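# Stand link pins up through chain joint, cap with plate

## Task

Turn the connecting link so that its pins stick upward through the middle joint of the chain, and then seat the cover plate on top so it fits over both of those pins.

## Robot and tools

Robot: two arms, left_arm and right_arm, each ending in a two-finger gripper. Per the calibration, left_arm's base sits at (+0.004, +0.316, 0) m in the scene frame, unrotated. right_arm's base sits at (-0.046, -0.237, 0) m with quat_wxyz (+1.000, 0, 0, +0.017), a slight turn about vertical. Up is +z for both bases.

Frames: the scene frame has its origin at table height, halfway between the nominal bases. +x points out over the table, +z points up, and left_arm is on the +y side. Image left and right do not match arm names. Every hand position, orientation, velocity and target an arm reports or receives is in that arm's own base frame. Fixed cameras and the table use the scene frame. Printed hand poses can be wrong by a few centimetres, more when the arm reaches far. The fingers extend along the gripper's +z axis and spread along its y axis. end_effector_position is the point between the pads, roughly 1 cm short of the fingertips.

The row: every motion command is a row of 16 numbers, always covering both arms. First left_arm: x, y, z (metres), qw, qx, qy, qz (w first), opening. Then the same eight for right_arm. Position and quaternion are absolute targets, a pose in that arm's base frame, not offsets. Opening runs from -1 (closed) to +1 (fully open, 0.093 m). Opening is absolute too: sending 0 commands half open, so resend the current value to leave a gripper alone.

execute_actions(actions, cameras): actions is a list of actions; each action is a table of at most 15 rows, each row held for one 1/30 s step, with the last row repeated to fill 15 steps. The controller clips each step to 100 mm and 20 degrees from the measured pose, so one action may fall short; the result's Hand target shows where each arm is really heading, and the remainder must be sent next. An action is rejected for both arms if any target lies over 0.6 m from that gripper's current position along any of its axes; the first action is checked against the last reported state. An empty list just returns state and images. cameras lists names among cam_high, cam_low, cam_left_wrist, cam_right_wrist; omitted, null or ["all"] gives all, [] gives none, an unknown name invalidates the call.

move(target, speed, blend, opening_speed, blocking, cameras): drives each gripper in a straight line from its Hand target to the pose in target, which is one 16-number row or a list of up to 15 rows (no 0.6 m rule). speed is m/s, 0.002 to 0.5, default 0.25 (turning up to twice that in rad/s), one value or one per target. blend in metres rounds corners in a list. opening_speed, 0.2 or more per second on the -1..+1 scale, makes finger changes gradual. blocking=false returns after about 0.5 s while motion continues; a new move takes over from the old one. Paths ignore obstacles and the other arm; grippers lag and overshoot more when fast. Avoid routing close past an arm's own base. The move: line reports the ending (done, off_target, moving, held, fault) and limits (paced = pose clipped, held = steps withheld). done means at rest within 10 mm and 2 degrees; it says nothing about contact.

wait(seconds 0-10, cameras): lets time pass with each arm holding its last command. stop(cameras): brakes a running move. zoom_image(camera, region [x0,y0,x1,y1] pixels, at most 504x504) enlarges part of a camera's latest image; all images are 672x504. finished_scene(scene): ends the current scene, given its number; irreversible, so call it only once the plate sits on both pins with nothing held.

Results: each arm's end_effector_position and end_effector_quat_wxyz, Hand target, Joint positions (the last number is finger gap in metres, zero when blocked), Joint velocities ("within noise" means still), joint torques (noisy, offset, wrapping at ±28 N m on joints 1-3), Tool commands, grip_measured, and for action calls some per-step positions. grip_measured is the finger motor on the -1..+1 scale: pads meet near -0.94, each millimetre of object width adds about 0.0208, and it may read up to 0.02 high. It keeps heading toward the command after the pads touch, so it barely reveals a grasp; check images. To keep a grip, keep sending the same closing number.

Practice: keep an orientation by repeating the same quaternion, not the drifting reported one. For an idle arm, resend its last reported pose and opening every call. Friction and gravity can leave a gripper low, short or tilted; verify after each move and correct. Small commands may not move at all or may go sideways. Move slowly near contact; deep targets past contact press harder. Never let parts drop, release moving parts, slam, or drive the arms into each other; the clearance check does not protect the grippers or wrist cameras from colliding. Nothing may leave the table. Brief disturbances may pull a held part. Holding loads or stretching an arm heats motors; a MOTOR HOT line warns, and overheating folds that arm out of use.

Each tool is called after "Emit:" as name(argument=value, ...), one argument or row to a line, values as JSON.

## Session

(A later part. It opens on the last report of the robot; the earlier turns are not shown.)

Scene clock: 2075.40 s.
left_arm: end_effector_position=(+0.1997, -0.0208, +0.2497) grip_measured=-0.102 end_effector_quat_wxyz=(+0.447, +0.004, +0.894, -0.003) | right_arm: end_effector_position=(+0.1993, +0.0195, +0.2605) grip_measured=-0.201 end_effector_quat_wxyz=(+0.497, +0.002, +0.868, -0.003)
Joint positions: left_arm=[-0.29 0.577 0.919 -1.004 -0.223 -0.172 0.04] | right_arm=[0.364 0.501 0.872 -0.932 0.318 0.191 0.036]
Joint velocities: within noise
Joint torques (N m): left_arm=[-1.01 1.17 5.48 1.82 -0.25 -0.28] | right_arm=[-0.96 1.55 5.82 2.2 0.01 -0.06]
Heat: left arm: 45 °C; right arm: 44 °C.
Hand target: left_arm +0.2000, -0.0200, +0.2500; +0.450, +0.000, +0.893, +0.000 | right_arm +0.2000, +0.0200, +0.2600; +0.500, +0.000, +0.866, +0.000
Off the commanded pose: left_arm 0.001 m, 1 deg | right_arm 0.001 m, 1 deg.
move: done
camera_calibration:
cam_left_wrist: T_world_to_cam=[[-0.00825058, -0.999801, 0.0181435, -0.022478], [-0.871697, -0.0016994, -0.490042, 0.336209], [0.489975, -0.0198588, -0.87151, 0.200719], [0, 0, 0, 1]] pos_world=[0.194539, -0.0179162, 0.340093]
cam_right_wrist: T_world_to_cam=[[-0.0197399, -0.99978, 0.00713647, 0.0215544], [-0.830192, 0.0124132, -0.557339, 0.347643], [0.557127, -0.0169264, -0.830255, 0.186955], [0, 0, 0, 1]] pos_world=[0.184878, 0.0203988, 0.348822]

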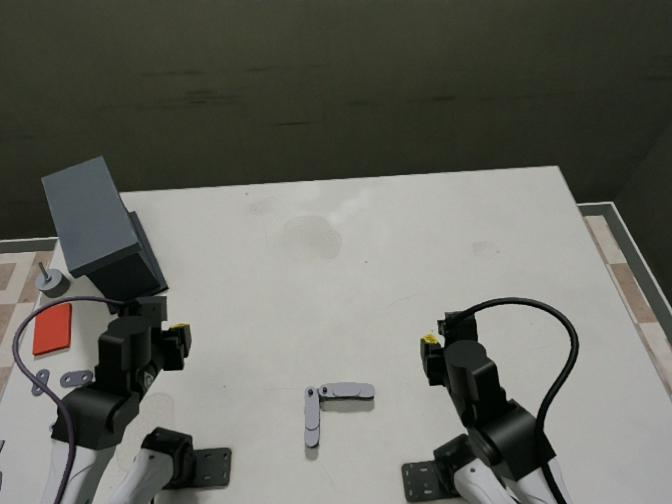

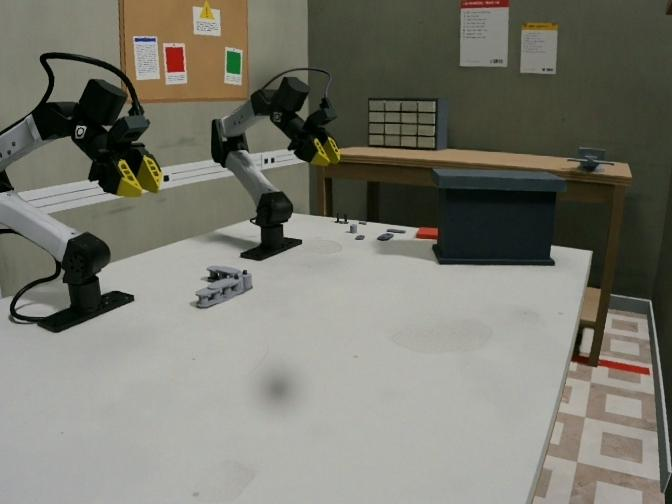

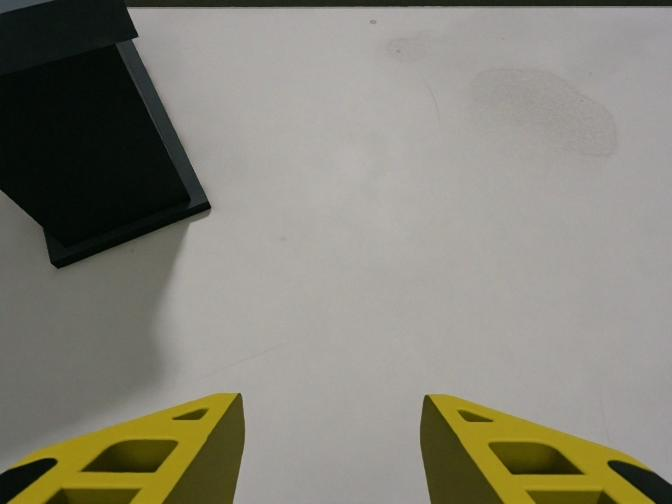

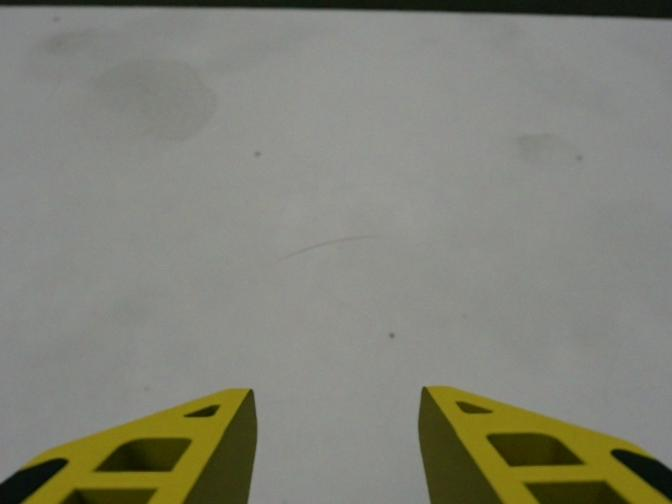

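Emit:
move(
  target=[
    [0.2, -0.02, 0.25, 0.45, 0, 0.893, 0, -0.1, 0.135, 0.235, 0.10, 0.0755, -0.498, 0.8627, 0.0436, -0.98],
    [0.2, -0.02, 0.25, 0.45, 0, 0.893, 0, -0.1, 0.135, 0.237, 0.030, 0.0755, -0.498, 0.8627, 0.0436, -0.98],
  ],
  speed=[0.25, 0.08],
  cameras=["cam_right_wrist","cam_low","cam_high"],
)

Emit:
zoom_image(
  camera="cam_low",
  region=[170, 225, 270, 325],
)

Scene clock: 2102.03 s.
left_arm: end_effector_position=(+0.1997, -0.0208, +0.2497) grip_measured=-0.102 end_effector_quat_wxyz=(+0.447, +0.004, +0.894, -0.003) | right_arm: end_effector_position=(+0.1387, +0.2346, +0.0342) grip_measured=-0.972 end_effector_quat_wxyz=(+0.079, -0.491, +0.867, +0.040)
Joint positions: left_arm=[-0.29 0.577 0.919 -1.004 -0.223 -0.172 0.04] | right_arm=[1.043 1.495 0.83 -0.729 0.011 0.012 0]
Joint velocities: within noise
Joint torques (N m): left_arm=[-1.02 1.16 5.52 1.81 -0.25 -0.28] | right_arm=[0.59 -4.25 5.56 0.95 -0.09 -0.05]
Heat: left arm: 45 °C; right arm: 45 °C.
Hand target: left_arm +0.2000, -0.0200, +0.2500; +0.450, +0.000, +0.893, +0.000 | right_arm +0.1350, +0.2369, +0.0301; +0.075, -0.498, +0.863, +0.044
Off the commanded pose: left_arm 0.001 m, 1 deg | right_arm 0.006 m, 1 deg.
move: done
camera_calibration:
cam_right_wrist: T_world_to_cam=[[0.854104, -0.519644, 0.0218513, 0.0026962], [-0.505637, -0.819774, 0.26889, 0.290532], [-0.121814, -0.240709, -0.962923, 0.187622], [0, 0, 0, 1]] pos_world=[0.167456, 0.284734, 0.102486]
Images, in order (width x height): cam_high 672x504, cam_low 672x504, cam_right_wrist 672x504.

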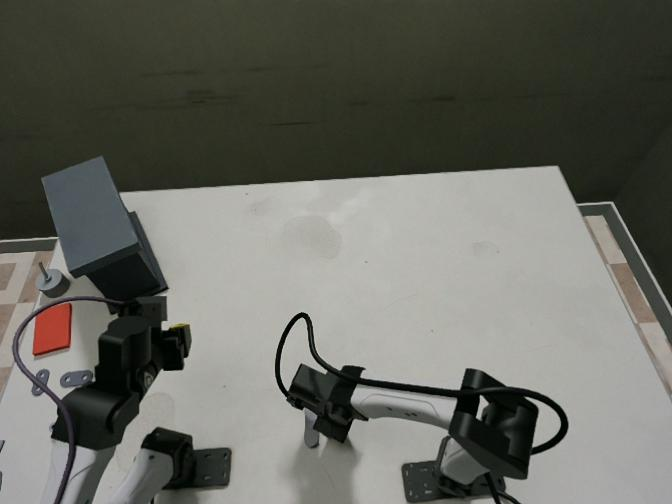

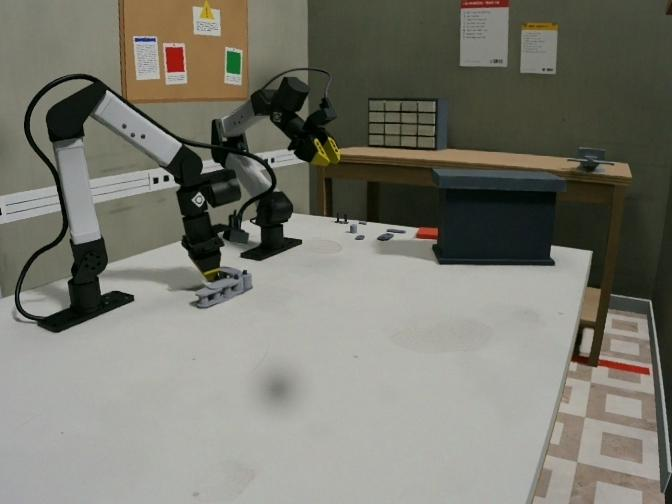

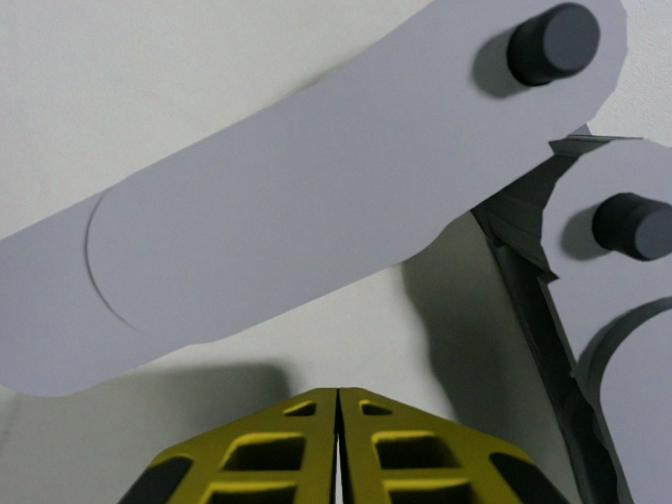

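Scaled by 5.040 from the camera's 672x504 image, which has a finer 960x720 frame.

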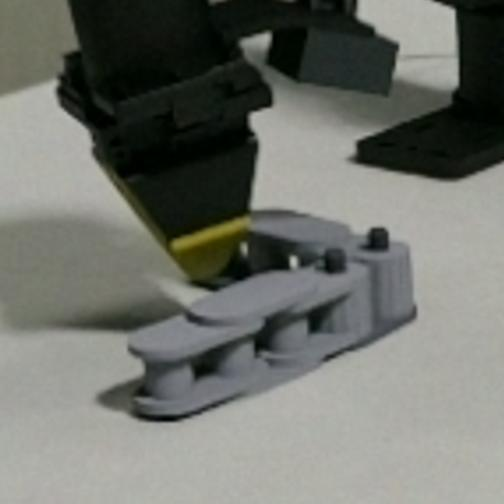

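Emit:
move(
  target=[
    [0.2, -0.02, 0.25, 0.45, 0, 0.893, 0, -0.1, 0.131, 0.240, 0.020, 0.0755, -0.498, 0.8627, 0.0436, -0.98],
    [0.2, -0.02, 0.25, 0.45, 0, 0.893, 0, -0.1, 0.130, 0.2555, 0.020, 0.0755, -0.498, 0.8627, 0.0436, -0.98],
    [0.2, -0.02, 0.25, 0.45, 0, 0.893, 0, -0.1, 0.129, 0.290, 0.020, 0.0755, -0.498, 0.8627, 0.0436, -0.98],
    [0.2, -0.02, 0.25, 0.45, 0, 0.893, 0, -0.1, 0.1435, 0.324, 0.020, 0.0755, -0.498, 0.8627, 0.0436, -0.98],
  ],
  speed=0.06,
  blend=[0.003,0.01,0.01,0],
  cameras=["cam_right_wrist","cam_low","cam_high"],
)

Emit:
zoom_image(
  camera="cam_low",
  region=[170, 225, 270, 325],
)

Emit:
zoom_image(
  camera="cam_high",
  region=[260, 340, 380, 460],
)

Scene clock: 2111.03 s.
left_arm: end_effector_position=(+0.1997, -0.0208, +0.2497) grip_measured=-0.102 end_effector_quat_wxyz=(+0.447, +0.004, +0.894, -0.003) | right_arm: end_effector_position=(+0.1421, +0.3186, +0.0192) grip_measured=-0.972 end_effector_quat_wxyz=(+0.071, -0.497, +0.863, +0.046)
Joint positions: left_arm=[-0.29 0.577 0.919 -1.004 -0.223 -0.172 0.04] | right_arm=[1.157 1.808 1.108 -0.702 0.011 0.11 0]
Joint velocities: within noise
Joint torques (N m): left_arm=[-0.99 1.18 5.5 1.82 -0.25 -0.28] | right_arm=[0.13 -6.72 8.25 0.75 0.08 0]
Heat: left arm: 45 °C; right arm: 45 °C.
Hand target: left_arm +0.2000, -0.0200, +0.2500; +0.450, +0.000, +0.893, +0.000 | right_arm +0.1434, +0.3238, +0.0199; +0.075, -0.498, +0.863, +0.044
Off the commanded pose: left_arm 0.001 m, 1 deg | right_arm 0.006 m, 1 deg.
move: done; blend cut to 0.0078 m at target 2
camera_calibration:
cam_right_wrist: T_world_to_cam=[[0.86251, -0.506007, 0.00572827, 0.0385799], [-0.487628, -0.82805, 0.27668, 0.365019], [-0.135259, -0.241433, -0.960945, 0.195941], [0, 0, 0, 1]] pos_world=[0.171221, 0.369082, 0.0870742]
Images, in order (width x height): cam_high 672x504, cam_low 672x504, cam_right_wrist 672x504.

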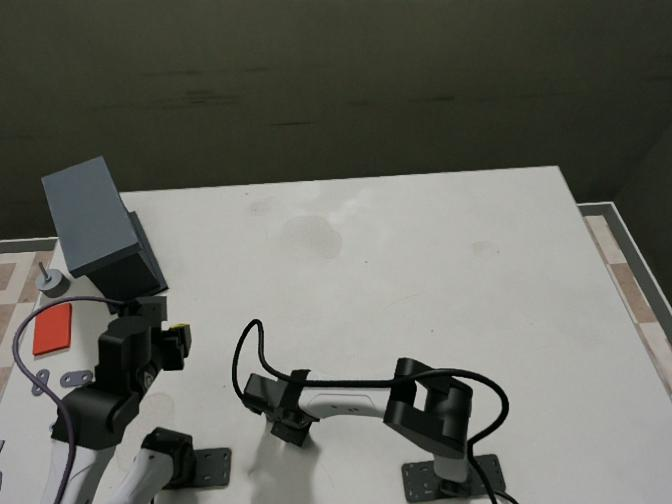

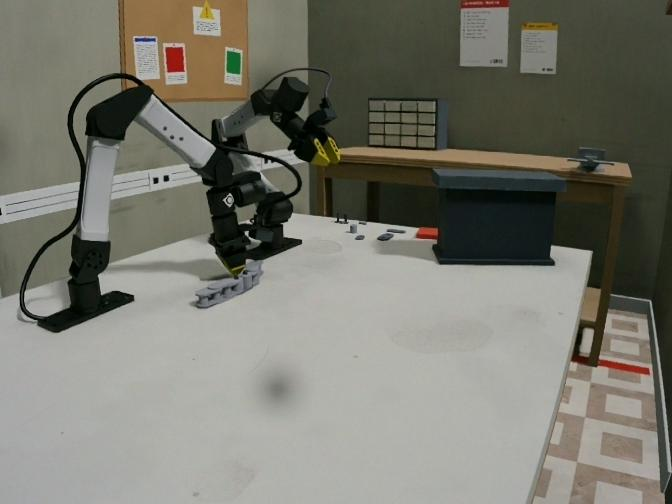

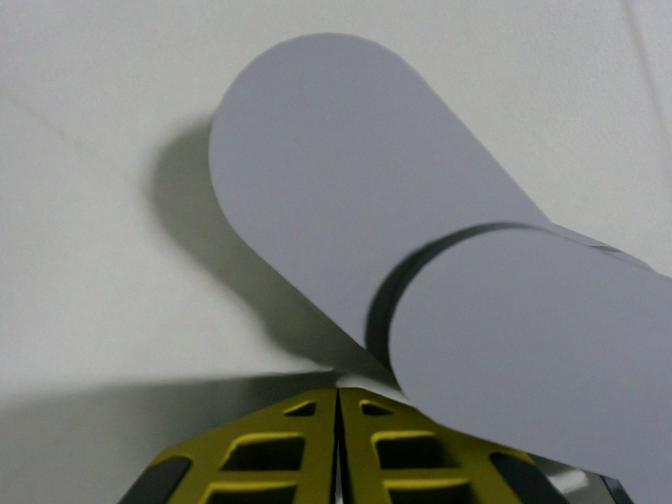

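Scaled by 5.040 from the camera's 672x504 image, which has a finer 960x720 frame.

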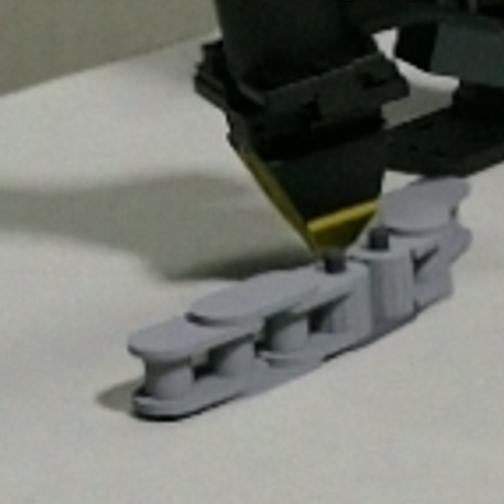

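Scaled by 4.200 from the camera's 672x504 image, which has a finer 960x720 frame.

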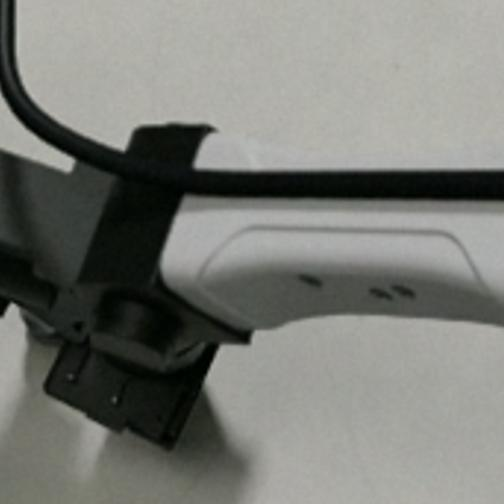

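Emit:
move(
  target=[
    [0.16, 0.12, 0.24, 0.42, 0.15, 0.88, -0.07, 0.3, 0.137, 0.311, 0.06, 0.0755, -0.498, 0.8627, 0.0436, -0.98],
    [0.16, 0.24, 0.20, 0.225, -0.45, 0.84, 0.122, 0.3, 0.15, 0.18, 0.2, 0.4, -0.3, 0.85, 0.1, -0.5],
    [0.16, 0.24, 0.20, 0.225, -0.45, 0.84, 0.122, 0.3, 0.20, 0.02, 0.26, 0.5, 0, 0.866, 0, -0.5],
  ],
  speed=[0.1, 0.25, 0.25],
  blend=[0.02, 0.03, 0],
)

Emit:
zoom_image(
  camera="cam_low",
  region=[170, 225, 270, 325],
)

Emit:
zoom_image(
  camera="cam_high",
  region=[260, 340, 380, 460],
)

Scene clock: 2138.70 s.
left_arm: end_effector_position=(+0.1545, +0.2311, +0.1884) grip_measured=+0.298 end_effector_quat_wxyz=(+0.213, -0.456, +0.857, +0.109) | right_arm: end_effector_position=(+0.1994, +0.0195, +0.2490) grip_measured=-0.501 end_effector_quat_wxyz=(+0.486, -0.001, +0.874, -0.007)
Joint positions: left_arm=[0.989 1.171 1.115 -1.031 0.012 0.007 0.06] | right_arm=[0.363 0.499 0.843 -0.932 0.318 0.19 0.021]
Joint velocities: within noise
Joint torques (N m): left_arm=[-0.96 -2.45 8.92 1.42 -0.14 -0.28] | right_arm=[-1.01 1.68 8.62 2.13 0 -0.16]
Heat: left arm: 44 °C; right arm: 46 °C.
Hand target: left_arm +0.1597, +0.2395, +0.2001; +0.228, -0.456, +0.851, +0.123 | right_arm +0.1998, +0.0199, +0.2600; +0.500, +0.000, +0.866, +0.000
Off the commanded pose: left_arm 0.016 m, 2 deg | right_arm 0.011 m, 2 deg.
move: off_target (left_arm, right_arm); blend cut to 0 m at target 2
camera_calibration:
cam_left_wrist: T_world_to_cam=[[0.833333, -0.552342, 0.0217825, -0.00397002], [-0.549935, -0.8324, -0.0684272, 0.33011], [0.0559269, 0.0450437, -0.997418, 0.250202], [0, 0, 0, 1]] pos_world=[0.170854, 0.261321, 0.272231]
cam_right_wrist: T_world_to_cam=[[-0.0190852, -0.999658, 0.0178556, 0.0188608], [-0.844273, 0.00654706, -0.535873, 0.338896], [0.535573, -0.0253023, -0.84411, 0.185268], [0, 0, 0, 1]] pos_world=[0.187257, 0.0213233, 0.337655]

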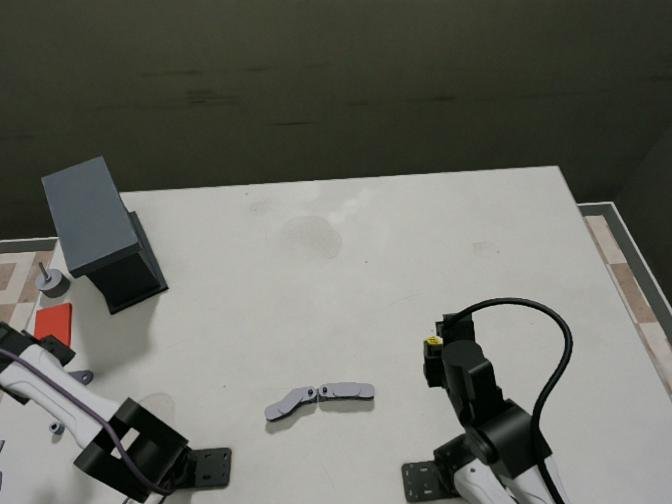

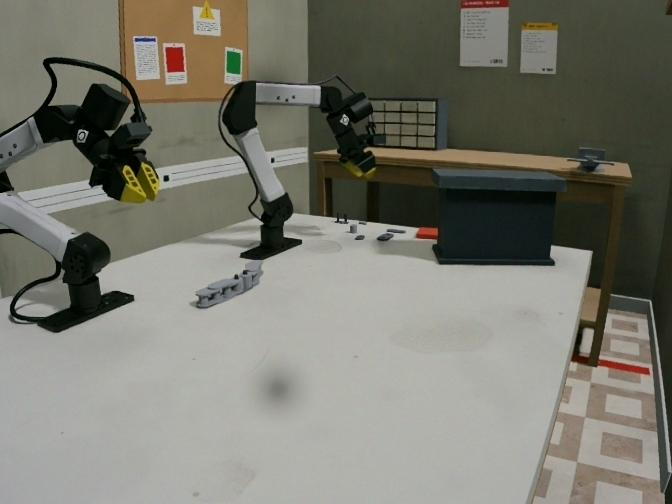

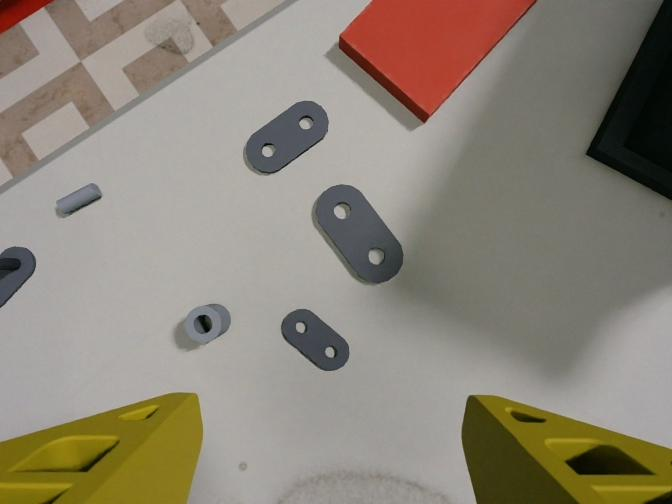

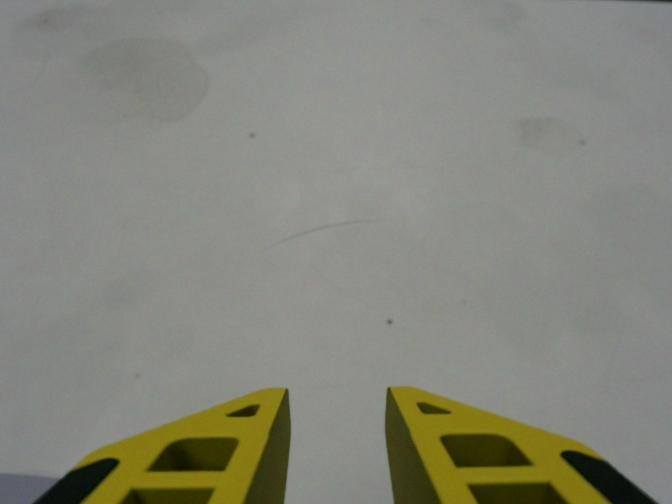

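Scaled by 5.040 from the camera's 672x504 image, which has a finer 960x720 frame.

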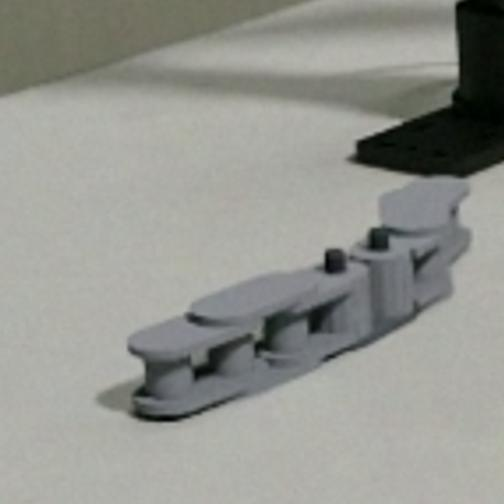

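Scaled by 4.200 from the camera's 672x504 image, which has a finer 960x720 frame.

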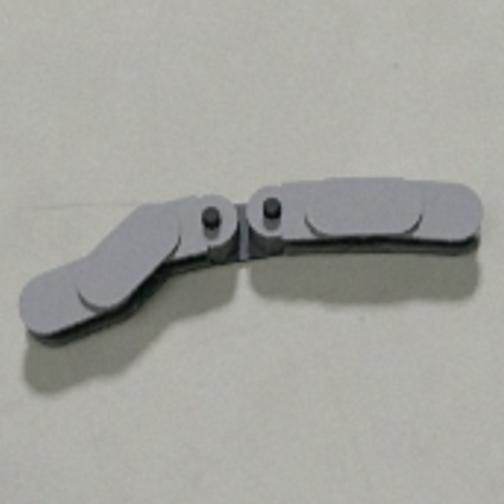

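Emit:
move(
  target=[0.185, 0.352, 0.10, 0.3005, -0.0333, 0.9531, 0.0105, 0.2, 0.20, 0.02, 0.26, 0.5, 0, 0.866, 0, -0.5],
  speed=0.2,
  cameras=["cam_left_wrist"],
)

Scene clock: 2181.83 s.
left_arm: end_effector_position=(+0.1830, +0.3450, +0.0941) grip_measured=+0.202 end_effector_quat_wxyz=(+0.290, -0.038, +0.956, +0.006) | right_arm: end_effector_position=(+0.1995, +0.0196, +0.2491) grip_measured=-0.501 end_effector_quat_wxyz=(+0.486, -0.001, +0.874, -0.007)
Joint positions: left_arm=[1.313 1.843 1.358 -0.878 0.555 1.174 0.055] | right_arm=[0.363 0.499 0.843 -0.932 0.317 0.19 0.021]
Joint velocities: within noise
Joint torques (N m): left_arm=[0.55 -7.94 8.34 0.59 0.59 -0.06] | right_arm=[-1.06 1.51 8.76 2.13 -0.04 -0.04]
Heat: left arm: 42 °C; right arm: 47 °C.
Hand target: left_arm +0.1849, +0.3519, +0.1000; +0.300, -0.034, +0.953, +0.011 | right_arm +0.1998, +0.0199, +0.2600; +0.500, +0.000, +0.866, +0.000
Off the commanded pose: left_arm 0.009 m, 1 deg | right_arm 0.011 m, 2 deg.
move: off_target (right_arm)
camera_calibration:
cam_left_wrist: T_world_to_cam=[[0.0832064, -0.996218, 0.0250257, 0.327394], [-0.981199, -0.0862887, -0.172633, 0.265449], [0.174139, -0.0101911, -0.984668, 0.145695], [0, 0, 0, 1]] pos_world=[0.207846, 0.350546, 0.181093]
Images, in order (width x height): cam_left_wrist 672x504.

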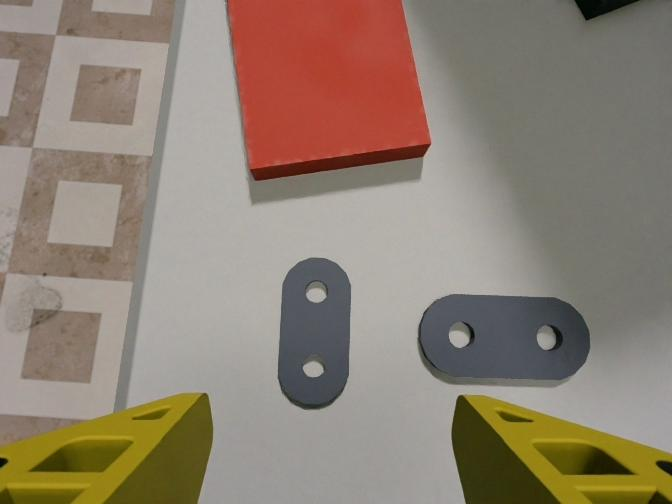

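Emit:
move(
  target=[
    [0.205, 0.360, 0.05, 0.3015, -0.025, 0.9531, 0.008, 0.2, 0.20, 0.02, 0.26, 0.5, 0, 0.866, 0, -0.5],
    [0.206, 0.360, 0.034, 0.3015, -0.025, 0.9531, 0.008, 0.2, 0.20, 0.02, 0.26, 0.5, 0, 0.866, 0, -0.5],
  ],
  speed=[0.1,0.04],
  cameras=["cam_left_wrist"],
)

Scene clock: 2192.80 s.
left_arm: end_effector_position=(+0.2012, +0.3621, +0.0389) grip_measured=+0.202 end_effector_quat_wxyz=(+0.296, -0.024, +0.955, +0.014) | right_arm: end_effector_position=(+0.1995, +0.0197, +0.2491) grip_measured=-0.501 end_effector_quat_wxyz=(+0.486, -0.001, +0.874, -0.007)
Joint positions: left_arm=[1.28 1.977 1.301 -0.655 0.557 1.16 0.055] | right_arm=[0.363 0.499 0.843 -0.932 0.317 0.19 0.021]
Joint velocities: within noise
Joint torques (N m): left_arm=[-0.96 -8.9 4.9 0.9 0.51 -0.31] | right_arm=[-1.02 1.62 8.61 2.15 0.01 -0.08]
Heat: left arm: 40 °C; right arm: 47 °C.
Hand target: left_arm +0.2059, +0.3599, +0.0342; +0.301, -0.025, +0.953, +0.008 | right_arm +0.1998, +0.0199, +0.2599; +0.500, +0.000, +0.866, +0.000
Off the commanded pose: left_arm 0.007 m, 1 deg | right_arm 0.011 m, 2 deg.
move: off_target (right_arm)
camera_calibration:
cam_left_wrist: T_world_to_cam=[[0.0621325, -0.998065, 0.00246998, 0.350069], [-0.980873, -0.0615193, -0.18467, 0.266691], [0.184465, 0.00905128, -0.982797, 0.079251], [0, 0, 0, 1]] pos_world=[0.225221, 0.365081, 0.126273]
Images, in order (width x height): cam_left_wrist 672x504.

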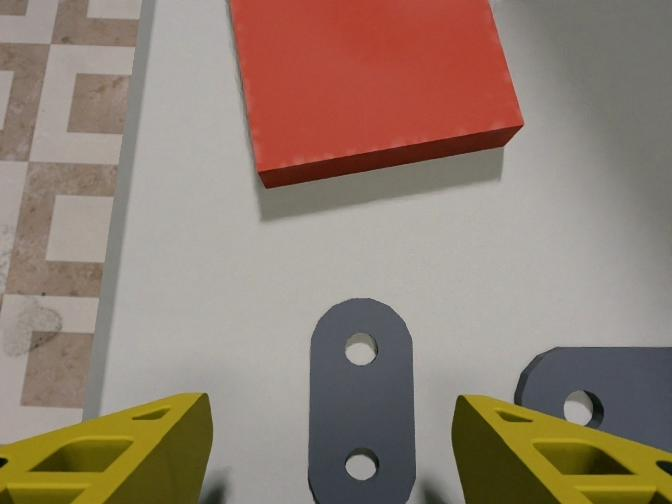

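Emit:
move(
  target=[
    [0.209, 0.351, 0.030, 0.3015, -0.025, 0.9531, 0.002, 0.0, 0.20, 0.02, 0.26, 0.5, 0, 0.866, 0, -0.5],
  ],
  speed=[0.04],
  cameras=["cam_left_wrist"],
)

Scene clock: 2210.60 s.
left_arm: end_effector_position=(+0.2042, +0.3526, +0.0304) grip_measured=+0.002 end_effector_quat_wxyz=(+0.294, -0.025, +0.956, +0.004) | right_arm: end_effector_position=(+0.1995, +0.0197, +0.2491) grip_measured=-0.501 end_effector_quat_wxyz=(+0.486, -0.001, +0.874, -0.007)
Joint positions: left_arm=[1.266 1.977 1.267 -0.636 0.557 1.148 0.045] | right_arm=[0.363 0.499 0.843 -0.932 0.317 0.19 0.021]
Joint velocities: within noise
Joint torques (N m): left_arm=[-0.87 -9.99 4.75 0.84 0.53 -0.3] | right_arm=[-0.96 1.57 8.61 2.12 0.02 -0.05]
Heat: left arm: 39 °C; right arm: 48 °C.
Hand target: left_arm +0.2089, +0.3510, +0.0301; +0.301, -0.025, +0.953, +0.002 | right_arm +0.1998, +0.0199, +0.2599; +0.500, +0.000, +0.866, +0.000
Off the commanded pose: left_arm 0.005 m, 1 deg | right_arm 0.011 m, 2 deg.
move: off_target (right_arm)
camera_calibration:
cam_left_wrist: T_world_to_cam=[[0.0578505, -0.99805, 0.0234224, 0.340596], [-0.981886, -0.0611225, -0.179345, 0.26736], [0.180427, -0.0126229, -0.983507, 0.0788695], [0, 0, 0, 1]] pos_world=[0.228583, 0.357269, 0.117541]
Images, in order (width x height): cam_left_wrist 672x504.

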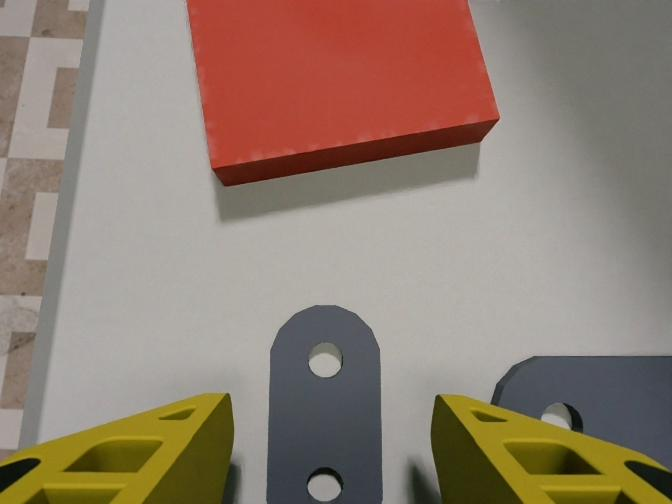

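Emit:
move(
  target=[
    [0.209, 0.3550, 0.0215, 0.3015, -0.025, 0.9531, 0.008, 0.0, 0.20, 0.02, 0.26, 0.5, 0, 0.866, 0, -0.5],
    [0.209, 0.3550, 0.0165, 0.3015, -0.025, 0.9531, 0.008, 0.0, 0.20, 0.02, 0.26, 0.5, 0, 0.866, 0, -0.5],
  ],
  speed=[0.04, 0.03],
  cameras=["cam_left_wrist","cam_low"],
)

Emit:
zoom_image(
  camera="cam_low",
  region=[330, 190, 430, 260],
)

Scene clock: 2219.30 s.
left_arm: end_effector_position=(+0.2056, +0.3569, +0.0217) grip_measured=+0.002 end_effector_quat_wxyz=(+0.297, -0.023, +0.954, +0.014) | right_arm: end_effector_position=(+0.1995, +0.0197, +0.2491) grip_measured=-0.501 end_effector_quat_wxyz=(+0.486, -0.001, +0.874, -0.007)
Joint positions: left_arm=[1.266 1.993 1.247 -0.577 0.557 1.146 0.045] | right_arm=[0.363 0.499 0.843 -0.932 0.317 0.19 0.021]
Joint velocities: within noise
Joint torques (N m): left_arm=[-0.7 -8.83 4.77 0.95 0.49 -0.29] | right_arm=[-0.9 1.72 8.59 2.2 0.01 -0.06]
Heat: left arm: 38 °C; right arm: 48 °C.
Hand target: left_arm +0.2089, +0.3549, +0.0166; +0.301, -0.025, +0.953, +0.008 | right_arm +0.1998, +0.0199, +0.2599; +0.500, +0.000, +0.866, +0.000
Off the commanded pose: left_arm 0.007 m, 1 deg | right_arm 0.011 m, 2 deg.
move: off_target (right_arm)
camera_calibration:
cam_left_wrist: T_world_to_cam=[[0.0593303, -0.998234, 0.00310776, 0.345216], [-0.980521, -0.0588609, -0.187389, 0.266486], [0.187241, 0.00807065, -0.982281, 0.0613546], [0, 0, 0, 1]] pos_world=[0.229326, 0.359797, 0.109131]
Images, in order (width x height): cam_low 672x504, cam_left_wrist 672x504.

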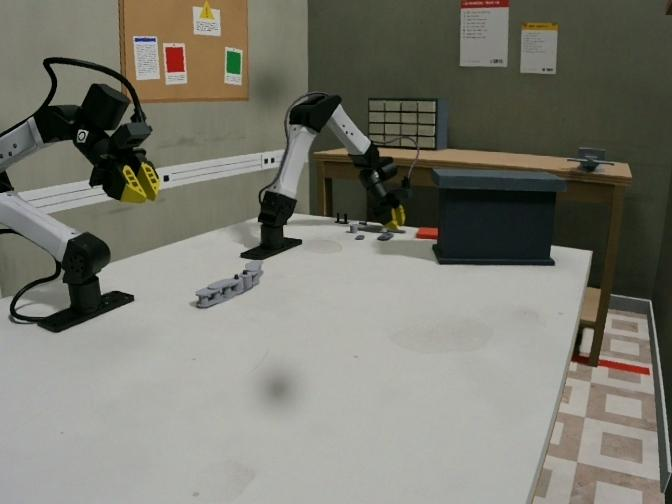

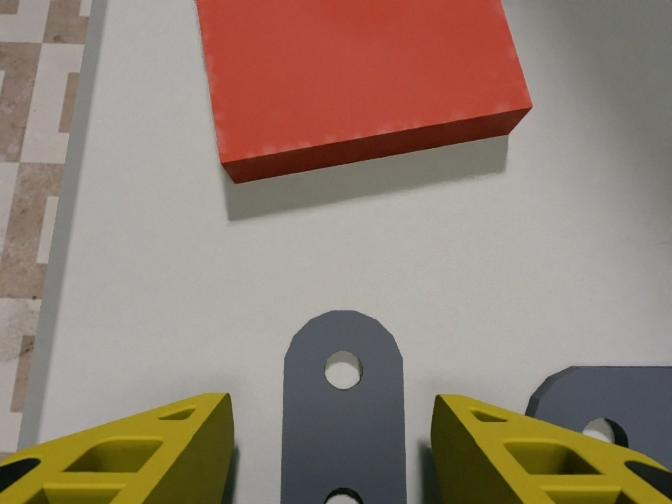

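Scaled by 5.040 from the camera's 672x504 image, which has a finer 960x720 frame.

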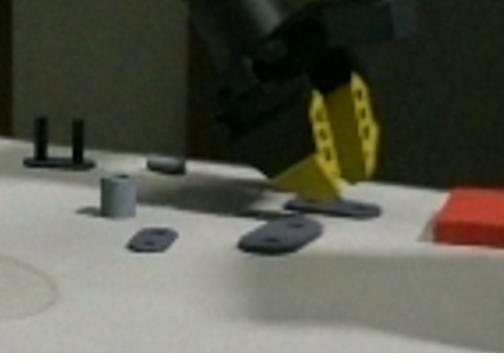

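Emit:
move(
  target=[
    [0.2075, 0.3530, 0.0120, 0.3015, -0.025, 0.9531, 0.002, 0.0, 0.20, 0.02, 0.26, 0.5, 0, 0.866, 0, -0.5],
  ],
  speed=[0.03],
  cameras=["cam_left_wrist","cam_low"],
)

Scene clock: 2228.63 s.
left_arm: end_effector_position=(+0.2054, +0.3563, +0.0183) grip_measured=+0.002 end_effector_quat_wxyz=(+0.296, -0.024, +0.955, +0.010) | right_arm: end_effector_position=(+0.1995, +0.0197, +0.2491) grip_measured=-0.501 end_effector_quat_wxyz=(+0.486, -0.001, +0.874, -0.007)
Joint positions: left_arm=[1.266 2.002 1.247 -0.576 0.557 1.146 0.045] | right_arm=[0.363 0.499 0.843 -0.932 0.317 0.19 0.021]
Joint velocities: within noise
Joint torques (N m): left_arm=[-0.32 -8.79 4.36 0.9 0.53 -0.2] | right_arm=[-0.96 1.44 8.58 2.12 0.01 -0.08]
Heat: left arm: 38 °C; right arm: 48 °C.
Hand target: left_arm +0.2074, +0.3529, +0.0121; +0.301, -0.025, +0.953, +0.002 | right_arm +0.1998, +0.0199, +0.2599; +0.500, +0.000, +0.866, +0.000
Off the commanded pose: left_arm 0.007 m, 1 deg | right_arm 0.011 m, 2 deg.
move: off_target (right_arm)
camera_calibration:
cam_left_wrist: T_world_to_cam=[[0.0593467, -0.998181, 0.0105931, 0.344493], [-0.980968, -0.0602821, -0.184576, 0.266174], [0.184879, 0.000562507, -0.982761, 0.061188], [0, 0, 0, 1]] pos_world=[0.229351, 0.359878, 0.105613]
Images, in order (width x height): cam_low 672x504, cam_left_wrist 672x504.

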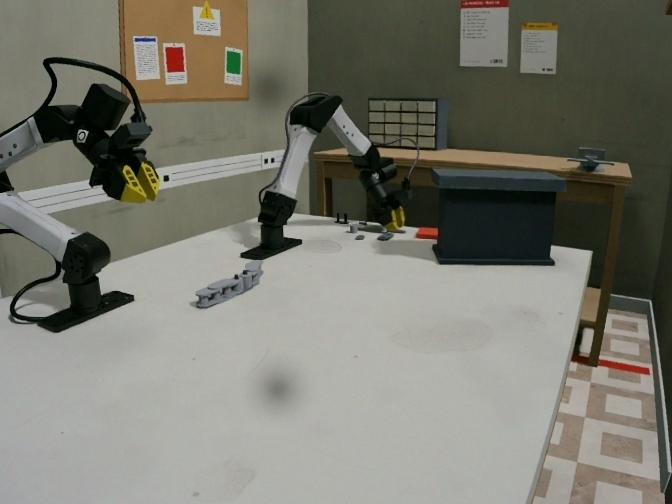

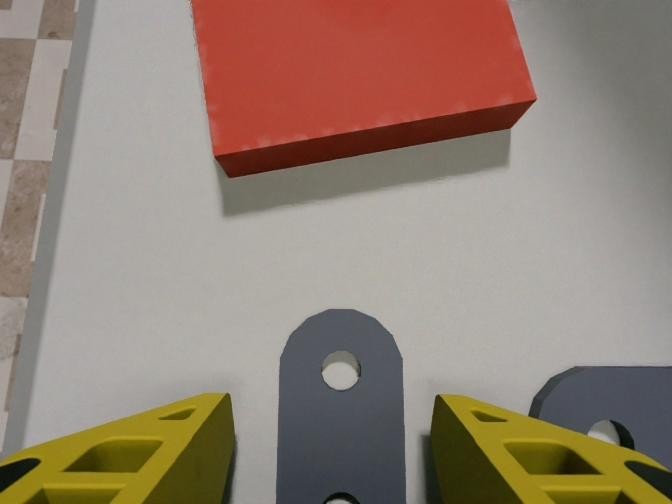

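Emit:
move(
  target=[
    [0.2075, 0.3535, 0.0085, 0.3015, -0.025, 0.9531, 0.004, 0.0, 0.20, 0.02, 0.26, 0.5, 0, 0.866, 0, -0.5],
    [0.2075, 0.3535, 0.0085, 0.3015, -0.025, 0.9531, 0.004, -0.7, 0.20, 0.02, 0.26, 0.5, 0, 0.866, 0, -0.5],
  ],
  speed=[0.03,0.03],
  opening_speed=0.8,
  cameras=["cam_left_wrist","cam_low"],
)

Scene clock: 2238.03 s.
left_arm: end_effector_position=(+0.2063, +0.3559, +0.0160) grip_measured=-0.698 end_effector_quat_wxyz=(+0.300, -0.023, +0.954, +0.012) | right_arm: end_effector_position=(+0.1995, +0.0197, +0.2492) grip_measured=-0.501 end_effector_quat_wxyz=(+0.486, -0.001, +0.874, -0.006)
Joint positions: left_arm=[1.266 2.004 1.235 -0.556 0.564 1.146 0.012] | right_arm=[0.363 0.499 0.843 -0.931 0.317 0.19 0.021]
Joint velocities: within noise
Joint torques (N m): left_arm=[-0.32 -8.4 4.63 0.89 0.45 -0.21] | right_arm=[-1.1 1.59 8.79 2.17 0.02 -0.08]
Heat: left arm: 38 °C; right arm: 48 °C.
Hand target: left_arm +0.2074, +0.3534, +0.0086; +0.301, -0.025, +0.953, +0.004 | right_arm +0.1998, +0.0199, +0.2600; +0.500, +0.000, +0.866, +0.000
Off the commanded pose: left_arm 0.008 m, 1 deg | right_arm 0.011 m, 2 deg.
move: off_target (right_arm)
camera_calibration:
cam_left_wrist: T_world_to_cam=[[0.0575299, -0.998319, 0.0070315, 0.344572], [-0.979435, -0.0578032, -0.193303, 0.265628], [0.193384, 0.00423379, -0.981114, 0.0557135], [0, 0, 0, 1]] pos_world=[0.229568, 0.359111, 0.103585]
Images, in order (width x height): cam_low 672x504, cam_left_wrist 672x504.

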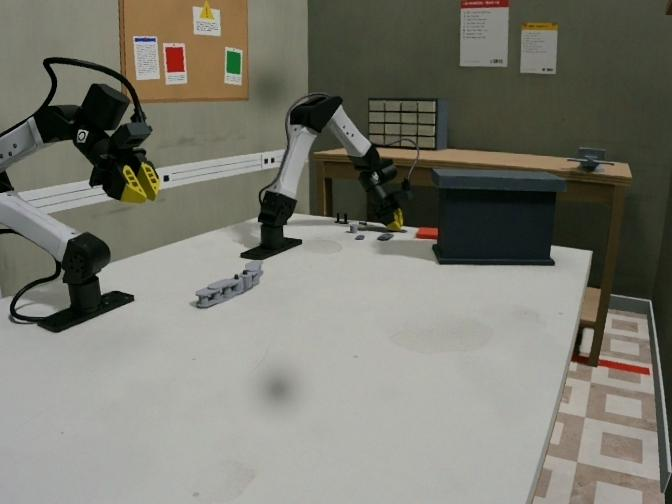

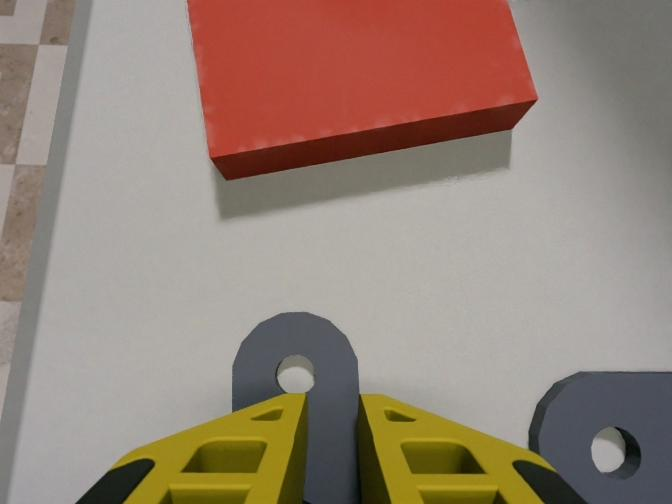

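Emit:
move(
  target=[
    [0.2075, 0.3535, 0.012, 0.3015, -0.025, 0.9531, 0.004, 0.0, 0.20, 0.02, 0.26, 0.5, 0, 0.866, 0, -0.5],
    [0.2070, 0.3670, 0.020, 0.3015, -0.025, 0.9531, 0.004, 0.0, 0.20, 0.02, 0.26, 0.5, 0, 0.866, 0, -0.5],
    [0.2070, 0.3670, 0.006, 0.3015, -0.025, 0.9531, 0.004, 0.0, 0.20, 0.02, 0.26, 0.5, 0, 0.866, 0, -0.5],
  ],
  speed=[0.03,0.04,0.03],
  cameras=["cam_left_wrist","cam_low"],
)

Emit:
zoom_image(
  camera="cam_low",
  region=[360, 200, 430, 250],
)

Scene clock: 2249.77 s.
left_arm: end_effector_position=(+0.2085, +0.3594, +0.0123) grip_measured=-0.002 end_effector_quat_wxyz=(+0.302, -0.026, +0.953, -0.003) | right_arm: end_effector_position=(+0.1995, +0.0197, +0.2492) grip_measured=-0.501 end_effector_quat_wxyz=(+0.486, -0.001, +0.874, -0.006)
Joint positions: left_arm=[1.268 2.044 1.28 -0.589 0.578 1.149 0.045] | right_arm=[0.363 0.499 0.843 -0.931 0.317 0.19 0.021]
Joint velocities: within noise
Joint torques (N m): left_arm=[0.61 -7.99 6.06 0.95 0.35 -0.08] | right_arm=[-0.87 1.44 8.65 2.19 0.03 -0.03]
Heat: left arm: 38 °C; right arm: 48 °C.
Hand target: left_arm +0.2068, +0.3667, +0.0062; +0.301, -0.025, +0.953, +0.004 | right_arm +0.1998, +0.0199, +0.2600; +0.500, +0.000, +0.866, +0.000
Off the commanded pose: left_arm 0.010 m, 1 deg | right_arm 0.011 m, 2 deg.
move: off_target (right_arm)
camera_calibration:
cam_left_wrist: T_world_to_cam=[[0.0543901, -0.997835, 0.036975, 0.348051], [-0.978811, -0.0606009, -0.195592, 0.268131], [0.197409, -0.0255533, -0.979988, 0.0614952], [0, 0, 0, 1]] pos_world=[0.231379, 0.365118, 0.0998396]
Images, in order (width x height): cam_low 672x504, cam_left_wrist 672x504.

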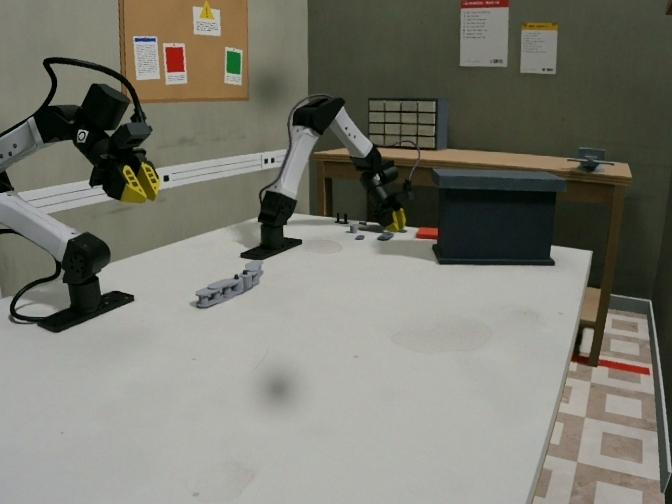

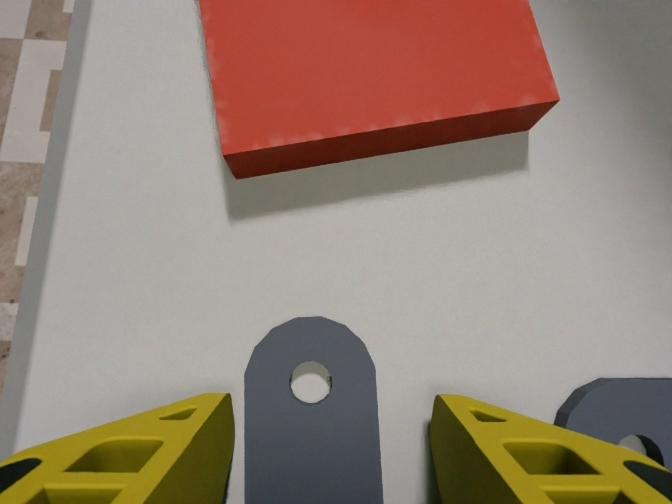

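Scaled by 7.200 from the camera's 672x504 image, which has a finer 960x720 frame.

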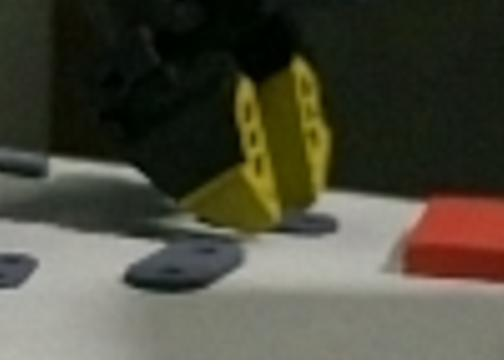

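Emit:
move(
  target=[
    [0.2070, 0.3720, 0.016, 0.3015, -0.025, 0.9531, 0.008, 0.0, 0.20, 0.02, 0.26, 0.5, 0, 0.866, 0, -0.5],
    [0.2060, 0.3700, 0.005, 0.3015, -0.025, 0.9531, 0.008, 0.0, 0.20, 0.02, 0.26, 0.5, 0, 0.866, 0, -0.5],
  ],
  speed=[0.04,0.03],
  cameras=["cam_left_wrist","cam_low"],
)

Emit:
zoom_image(
  camera="cam_low",
  region=[360, 200, 430, 250],
)

Scene clock: 2256.67 s.
left_arm: end_effector_position=(+0.2083, +0.3620, +0.0124) grip_measured=-0.002 end_effector_quat_wxyz=(+0.302, -0.026, +0.953, -0.002) | right_arm: end_effector_position=(+0.1995, +0.0197, +0.2492) grip_measured=-0.501 end_effector_quat_wxyz=(+0.486, -0.001, +0.874, -0.006)
Joint positions: left_arm=[1.271 2.05 1.289 -0.591 0.578 1.151 0.045] | right_arm=[0.363 0.499 0.843 -0.931 0.317 0.19 0.021]
Joint velocities: within noise
Joint torques (N m): left_arm=[0.75 -8.13 5.61 1.04 0.32 -0.09] | right_arm=[-0.96 1.42 8.55 2.14 0.02 -0.09]
Heat: left arm: 38 °C; right arm: 48 °C.
Hand target: left_arm +0.2058, +0.3697, +0.0052; +0.301, -0.025, +0.953, +0.008 | right_arm +0.1998, +0.0199, +0.2600; +0.500, +0.000, +0.866, +0.000
Off the commanded pose: left_arm 0.011 m, 1 deg | right_arm 0.011 m, 2 deg.
move: off_target (left_arm, right_arm)
camera_calibration:
cam_left_wrist: T_world_to_cam=[[0.0549778, -0.997904, 0.0341316, 0.350618], [-0.978527, -0.060648, -0.196993, 0.268079], [0.19865, -0.0225685, -0.979811, 0.0603462], [0, 0, 0, 1]] pos_world=[0.231059, 0.367503, 0.0999705]
Images, in order (width x height): cam_low 672x504, cam_left_wrist 672x504.

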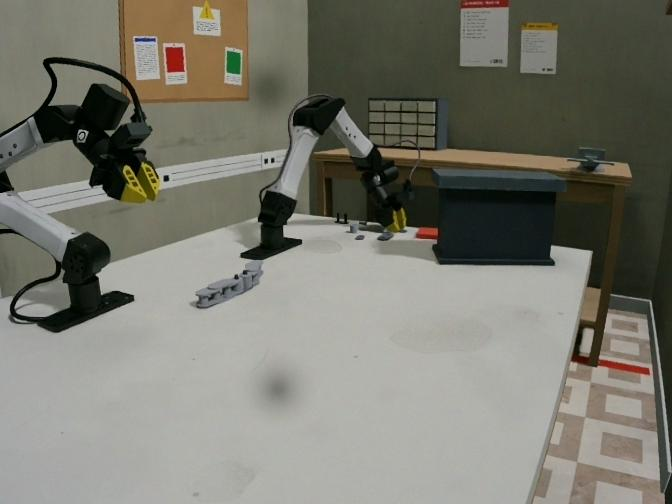

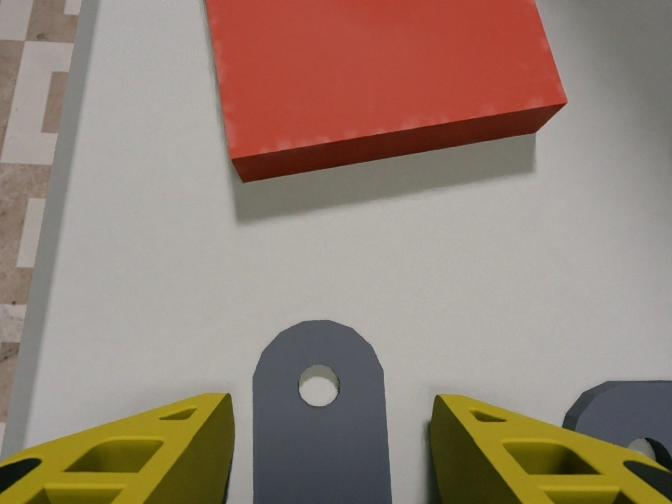

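Scaled by 7.200 from the camera's 672x504 image, which has a finer 960x720 frame.

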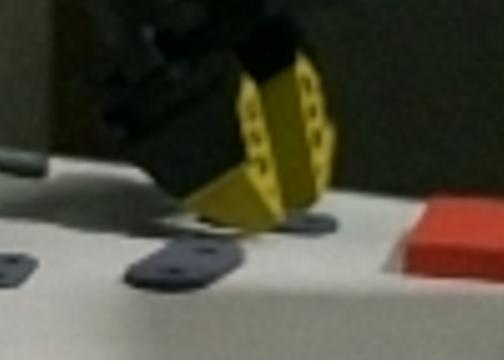

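Emit:
move(
  target=[
    [0.2020, 0.3750, 0.014, 0.3015, -0.025, 0.9531, 0.008, 0.0, 0.20, 0.02, 0.26, 0.5, 0, 0.866, 0, -0.5],
    [0.2020, 0.3720, 0.008, 0.3015, -0.025, 0.9531, 0.008, 0.0, 0.20, 0.02, 0.26, 0.5, 0, 0.866, 0, -0.5],
  ],
  speed=[0.04,0.03],
  cameras=["cam_left_wrist"],
)

Scene clock: 2267.43 s.
left_arm: end_effector_position=(+0.2040, +0.3660, +0.0126) grip_measured=-0.002 end_effector_quat_wxyz=(+0.303, -0.026, +0.953, +0.002) | right_arm: end_effector_position=(+0.1995, +0.0197, +0.2492) grip_measured=-0.501 end_effector_quat_wxyz=(+0.486, -0.001, +0.874, -0.006)
Joint positions: left_arm=[1.284 2.055 1.297 -0.593 0.58 1.163 0.045] | right_arm=[0.363 0.499 0.843 -0.931 0.317 0.19 0.021]
Joint velocities: within noise
Joint torques (N m): left_arm=[0.58 -8.77 6.01 0.87 0.33 -0.08] | right_arm=[-0.84 1.39 8.68 2.09 -0.01 -0.12]
Heat: left arm: 38 °C; right arm: 48 °C.
Hand target: left_arm +0.2019, +0.3719, +0.0082; +0.301, -0.025, +0.953, +0.008 | right_arm +0.1998, +0.0199, +0.2600; +0.500, +0.000, +0.866, +0.000
Off the commanded pose: left_arm 0.008 m, 1 deg | right_arm 0.011 m, 2 deg.
move: off_target (right_arm)
camera_calibration:
cam_left_wrist: T_world_to_cam=[[0.0579812, -0.997936, 0.0276064, 0.354325], [-0.978097, -0.0623226, -0.1986, 0.264734], [0.19991, -0.0154867, -0.979692, 0.0585907], [0, 0, 0, 1]] pos_world=[0.226679, 0.371, 0.100195]
Images, in order (width x height): cam_left_wrist 672x504.

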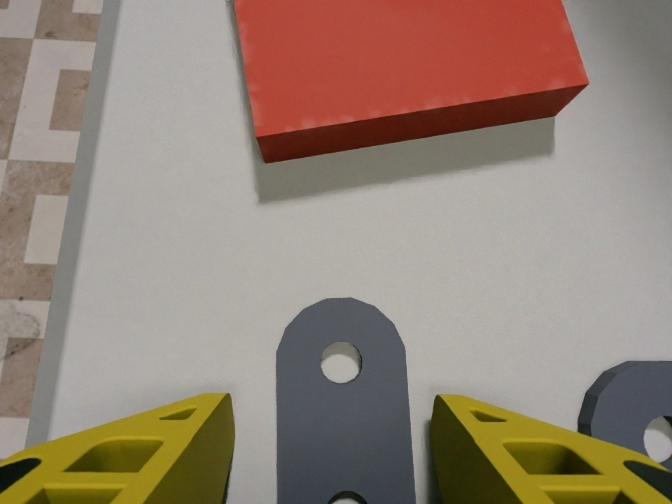

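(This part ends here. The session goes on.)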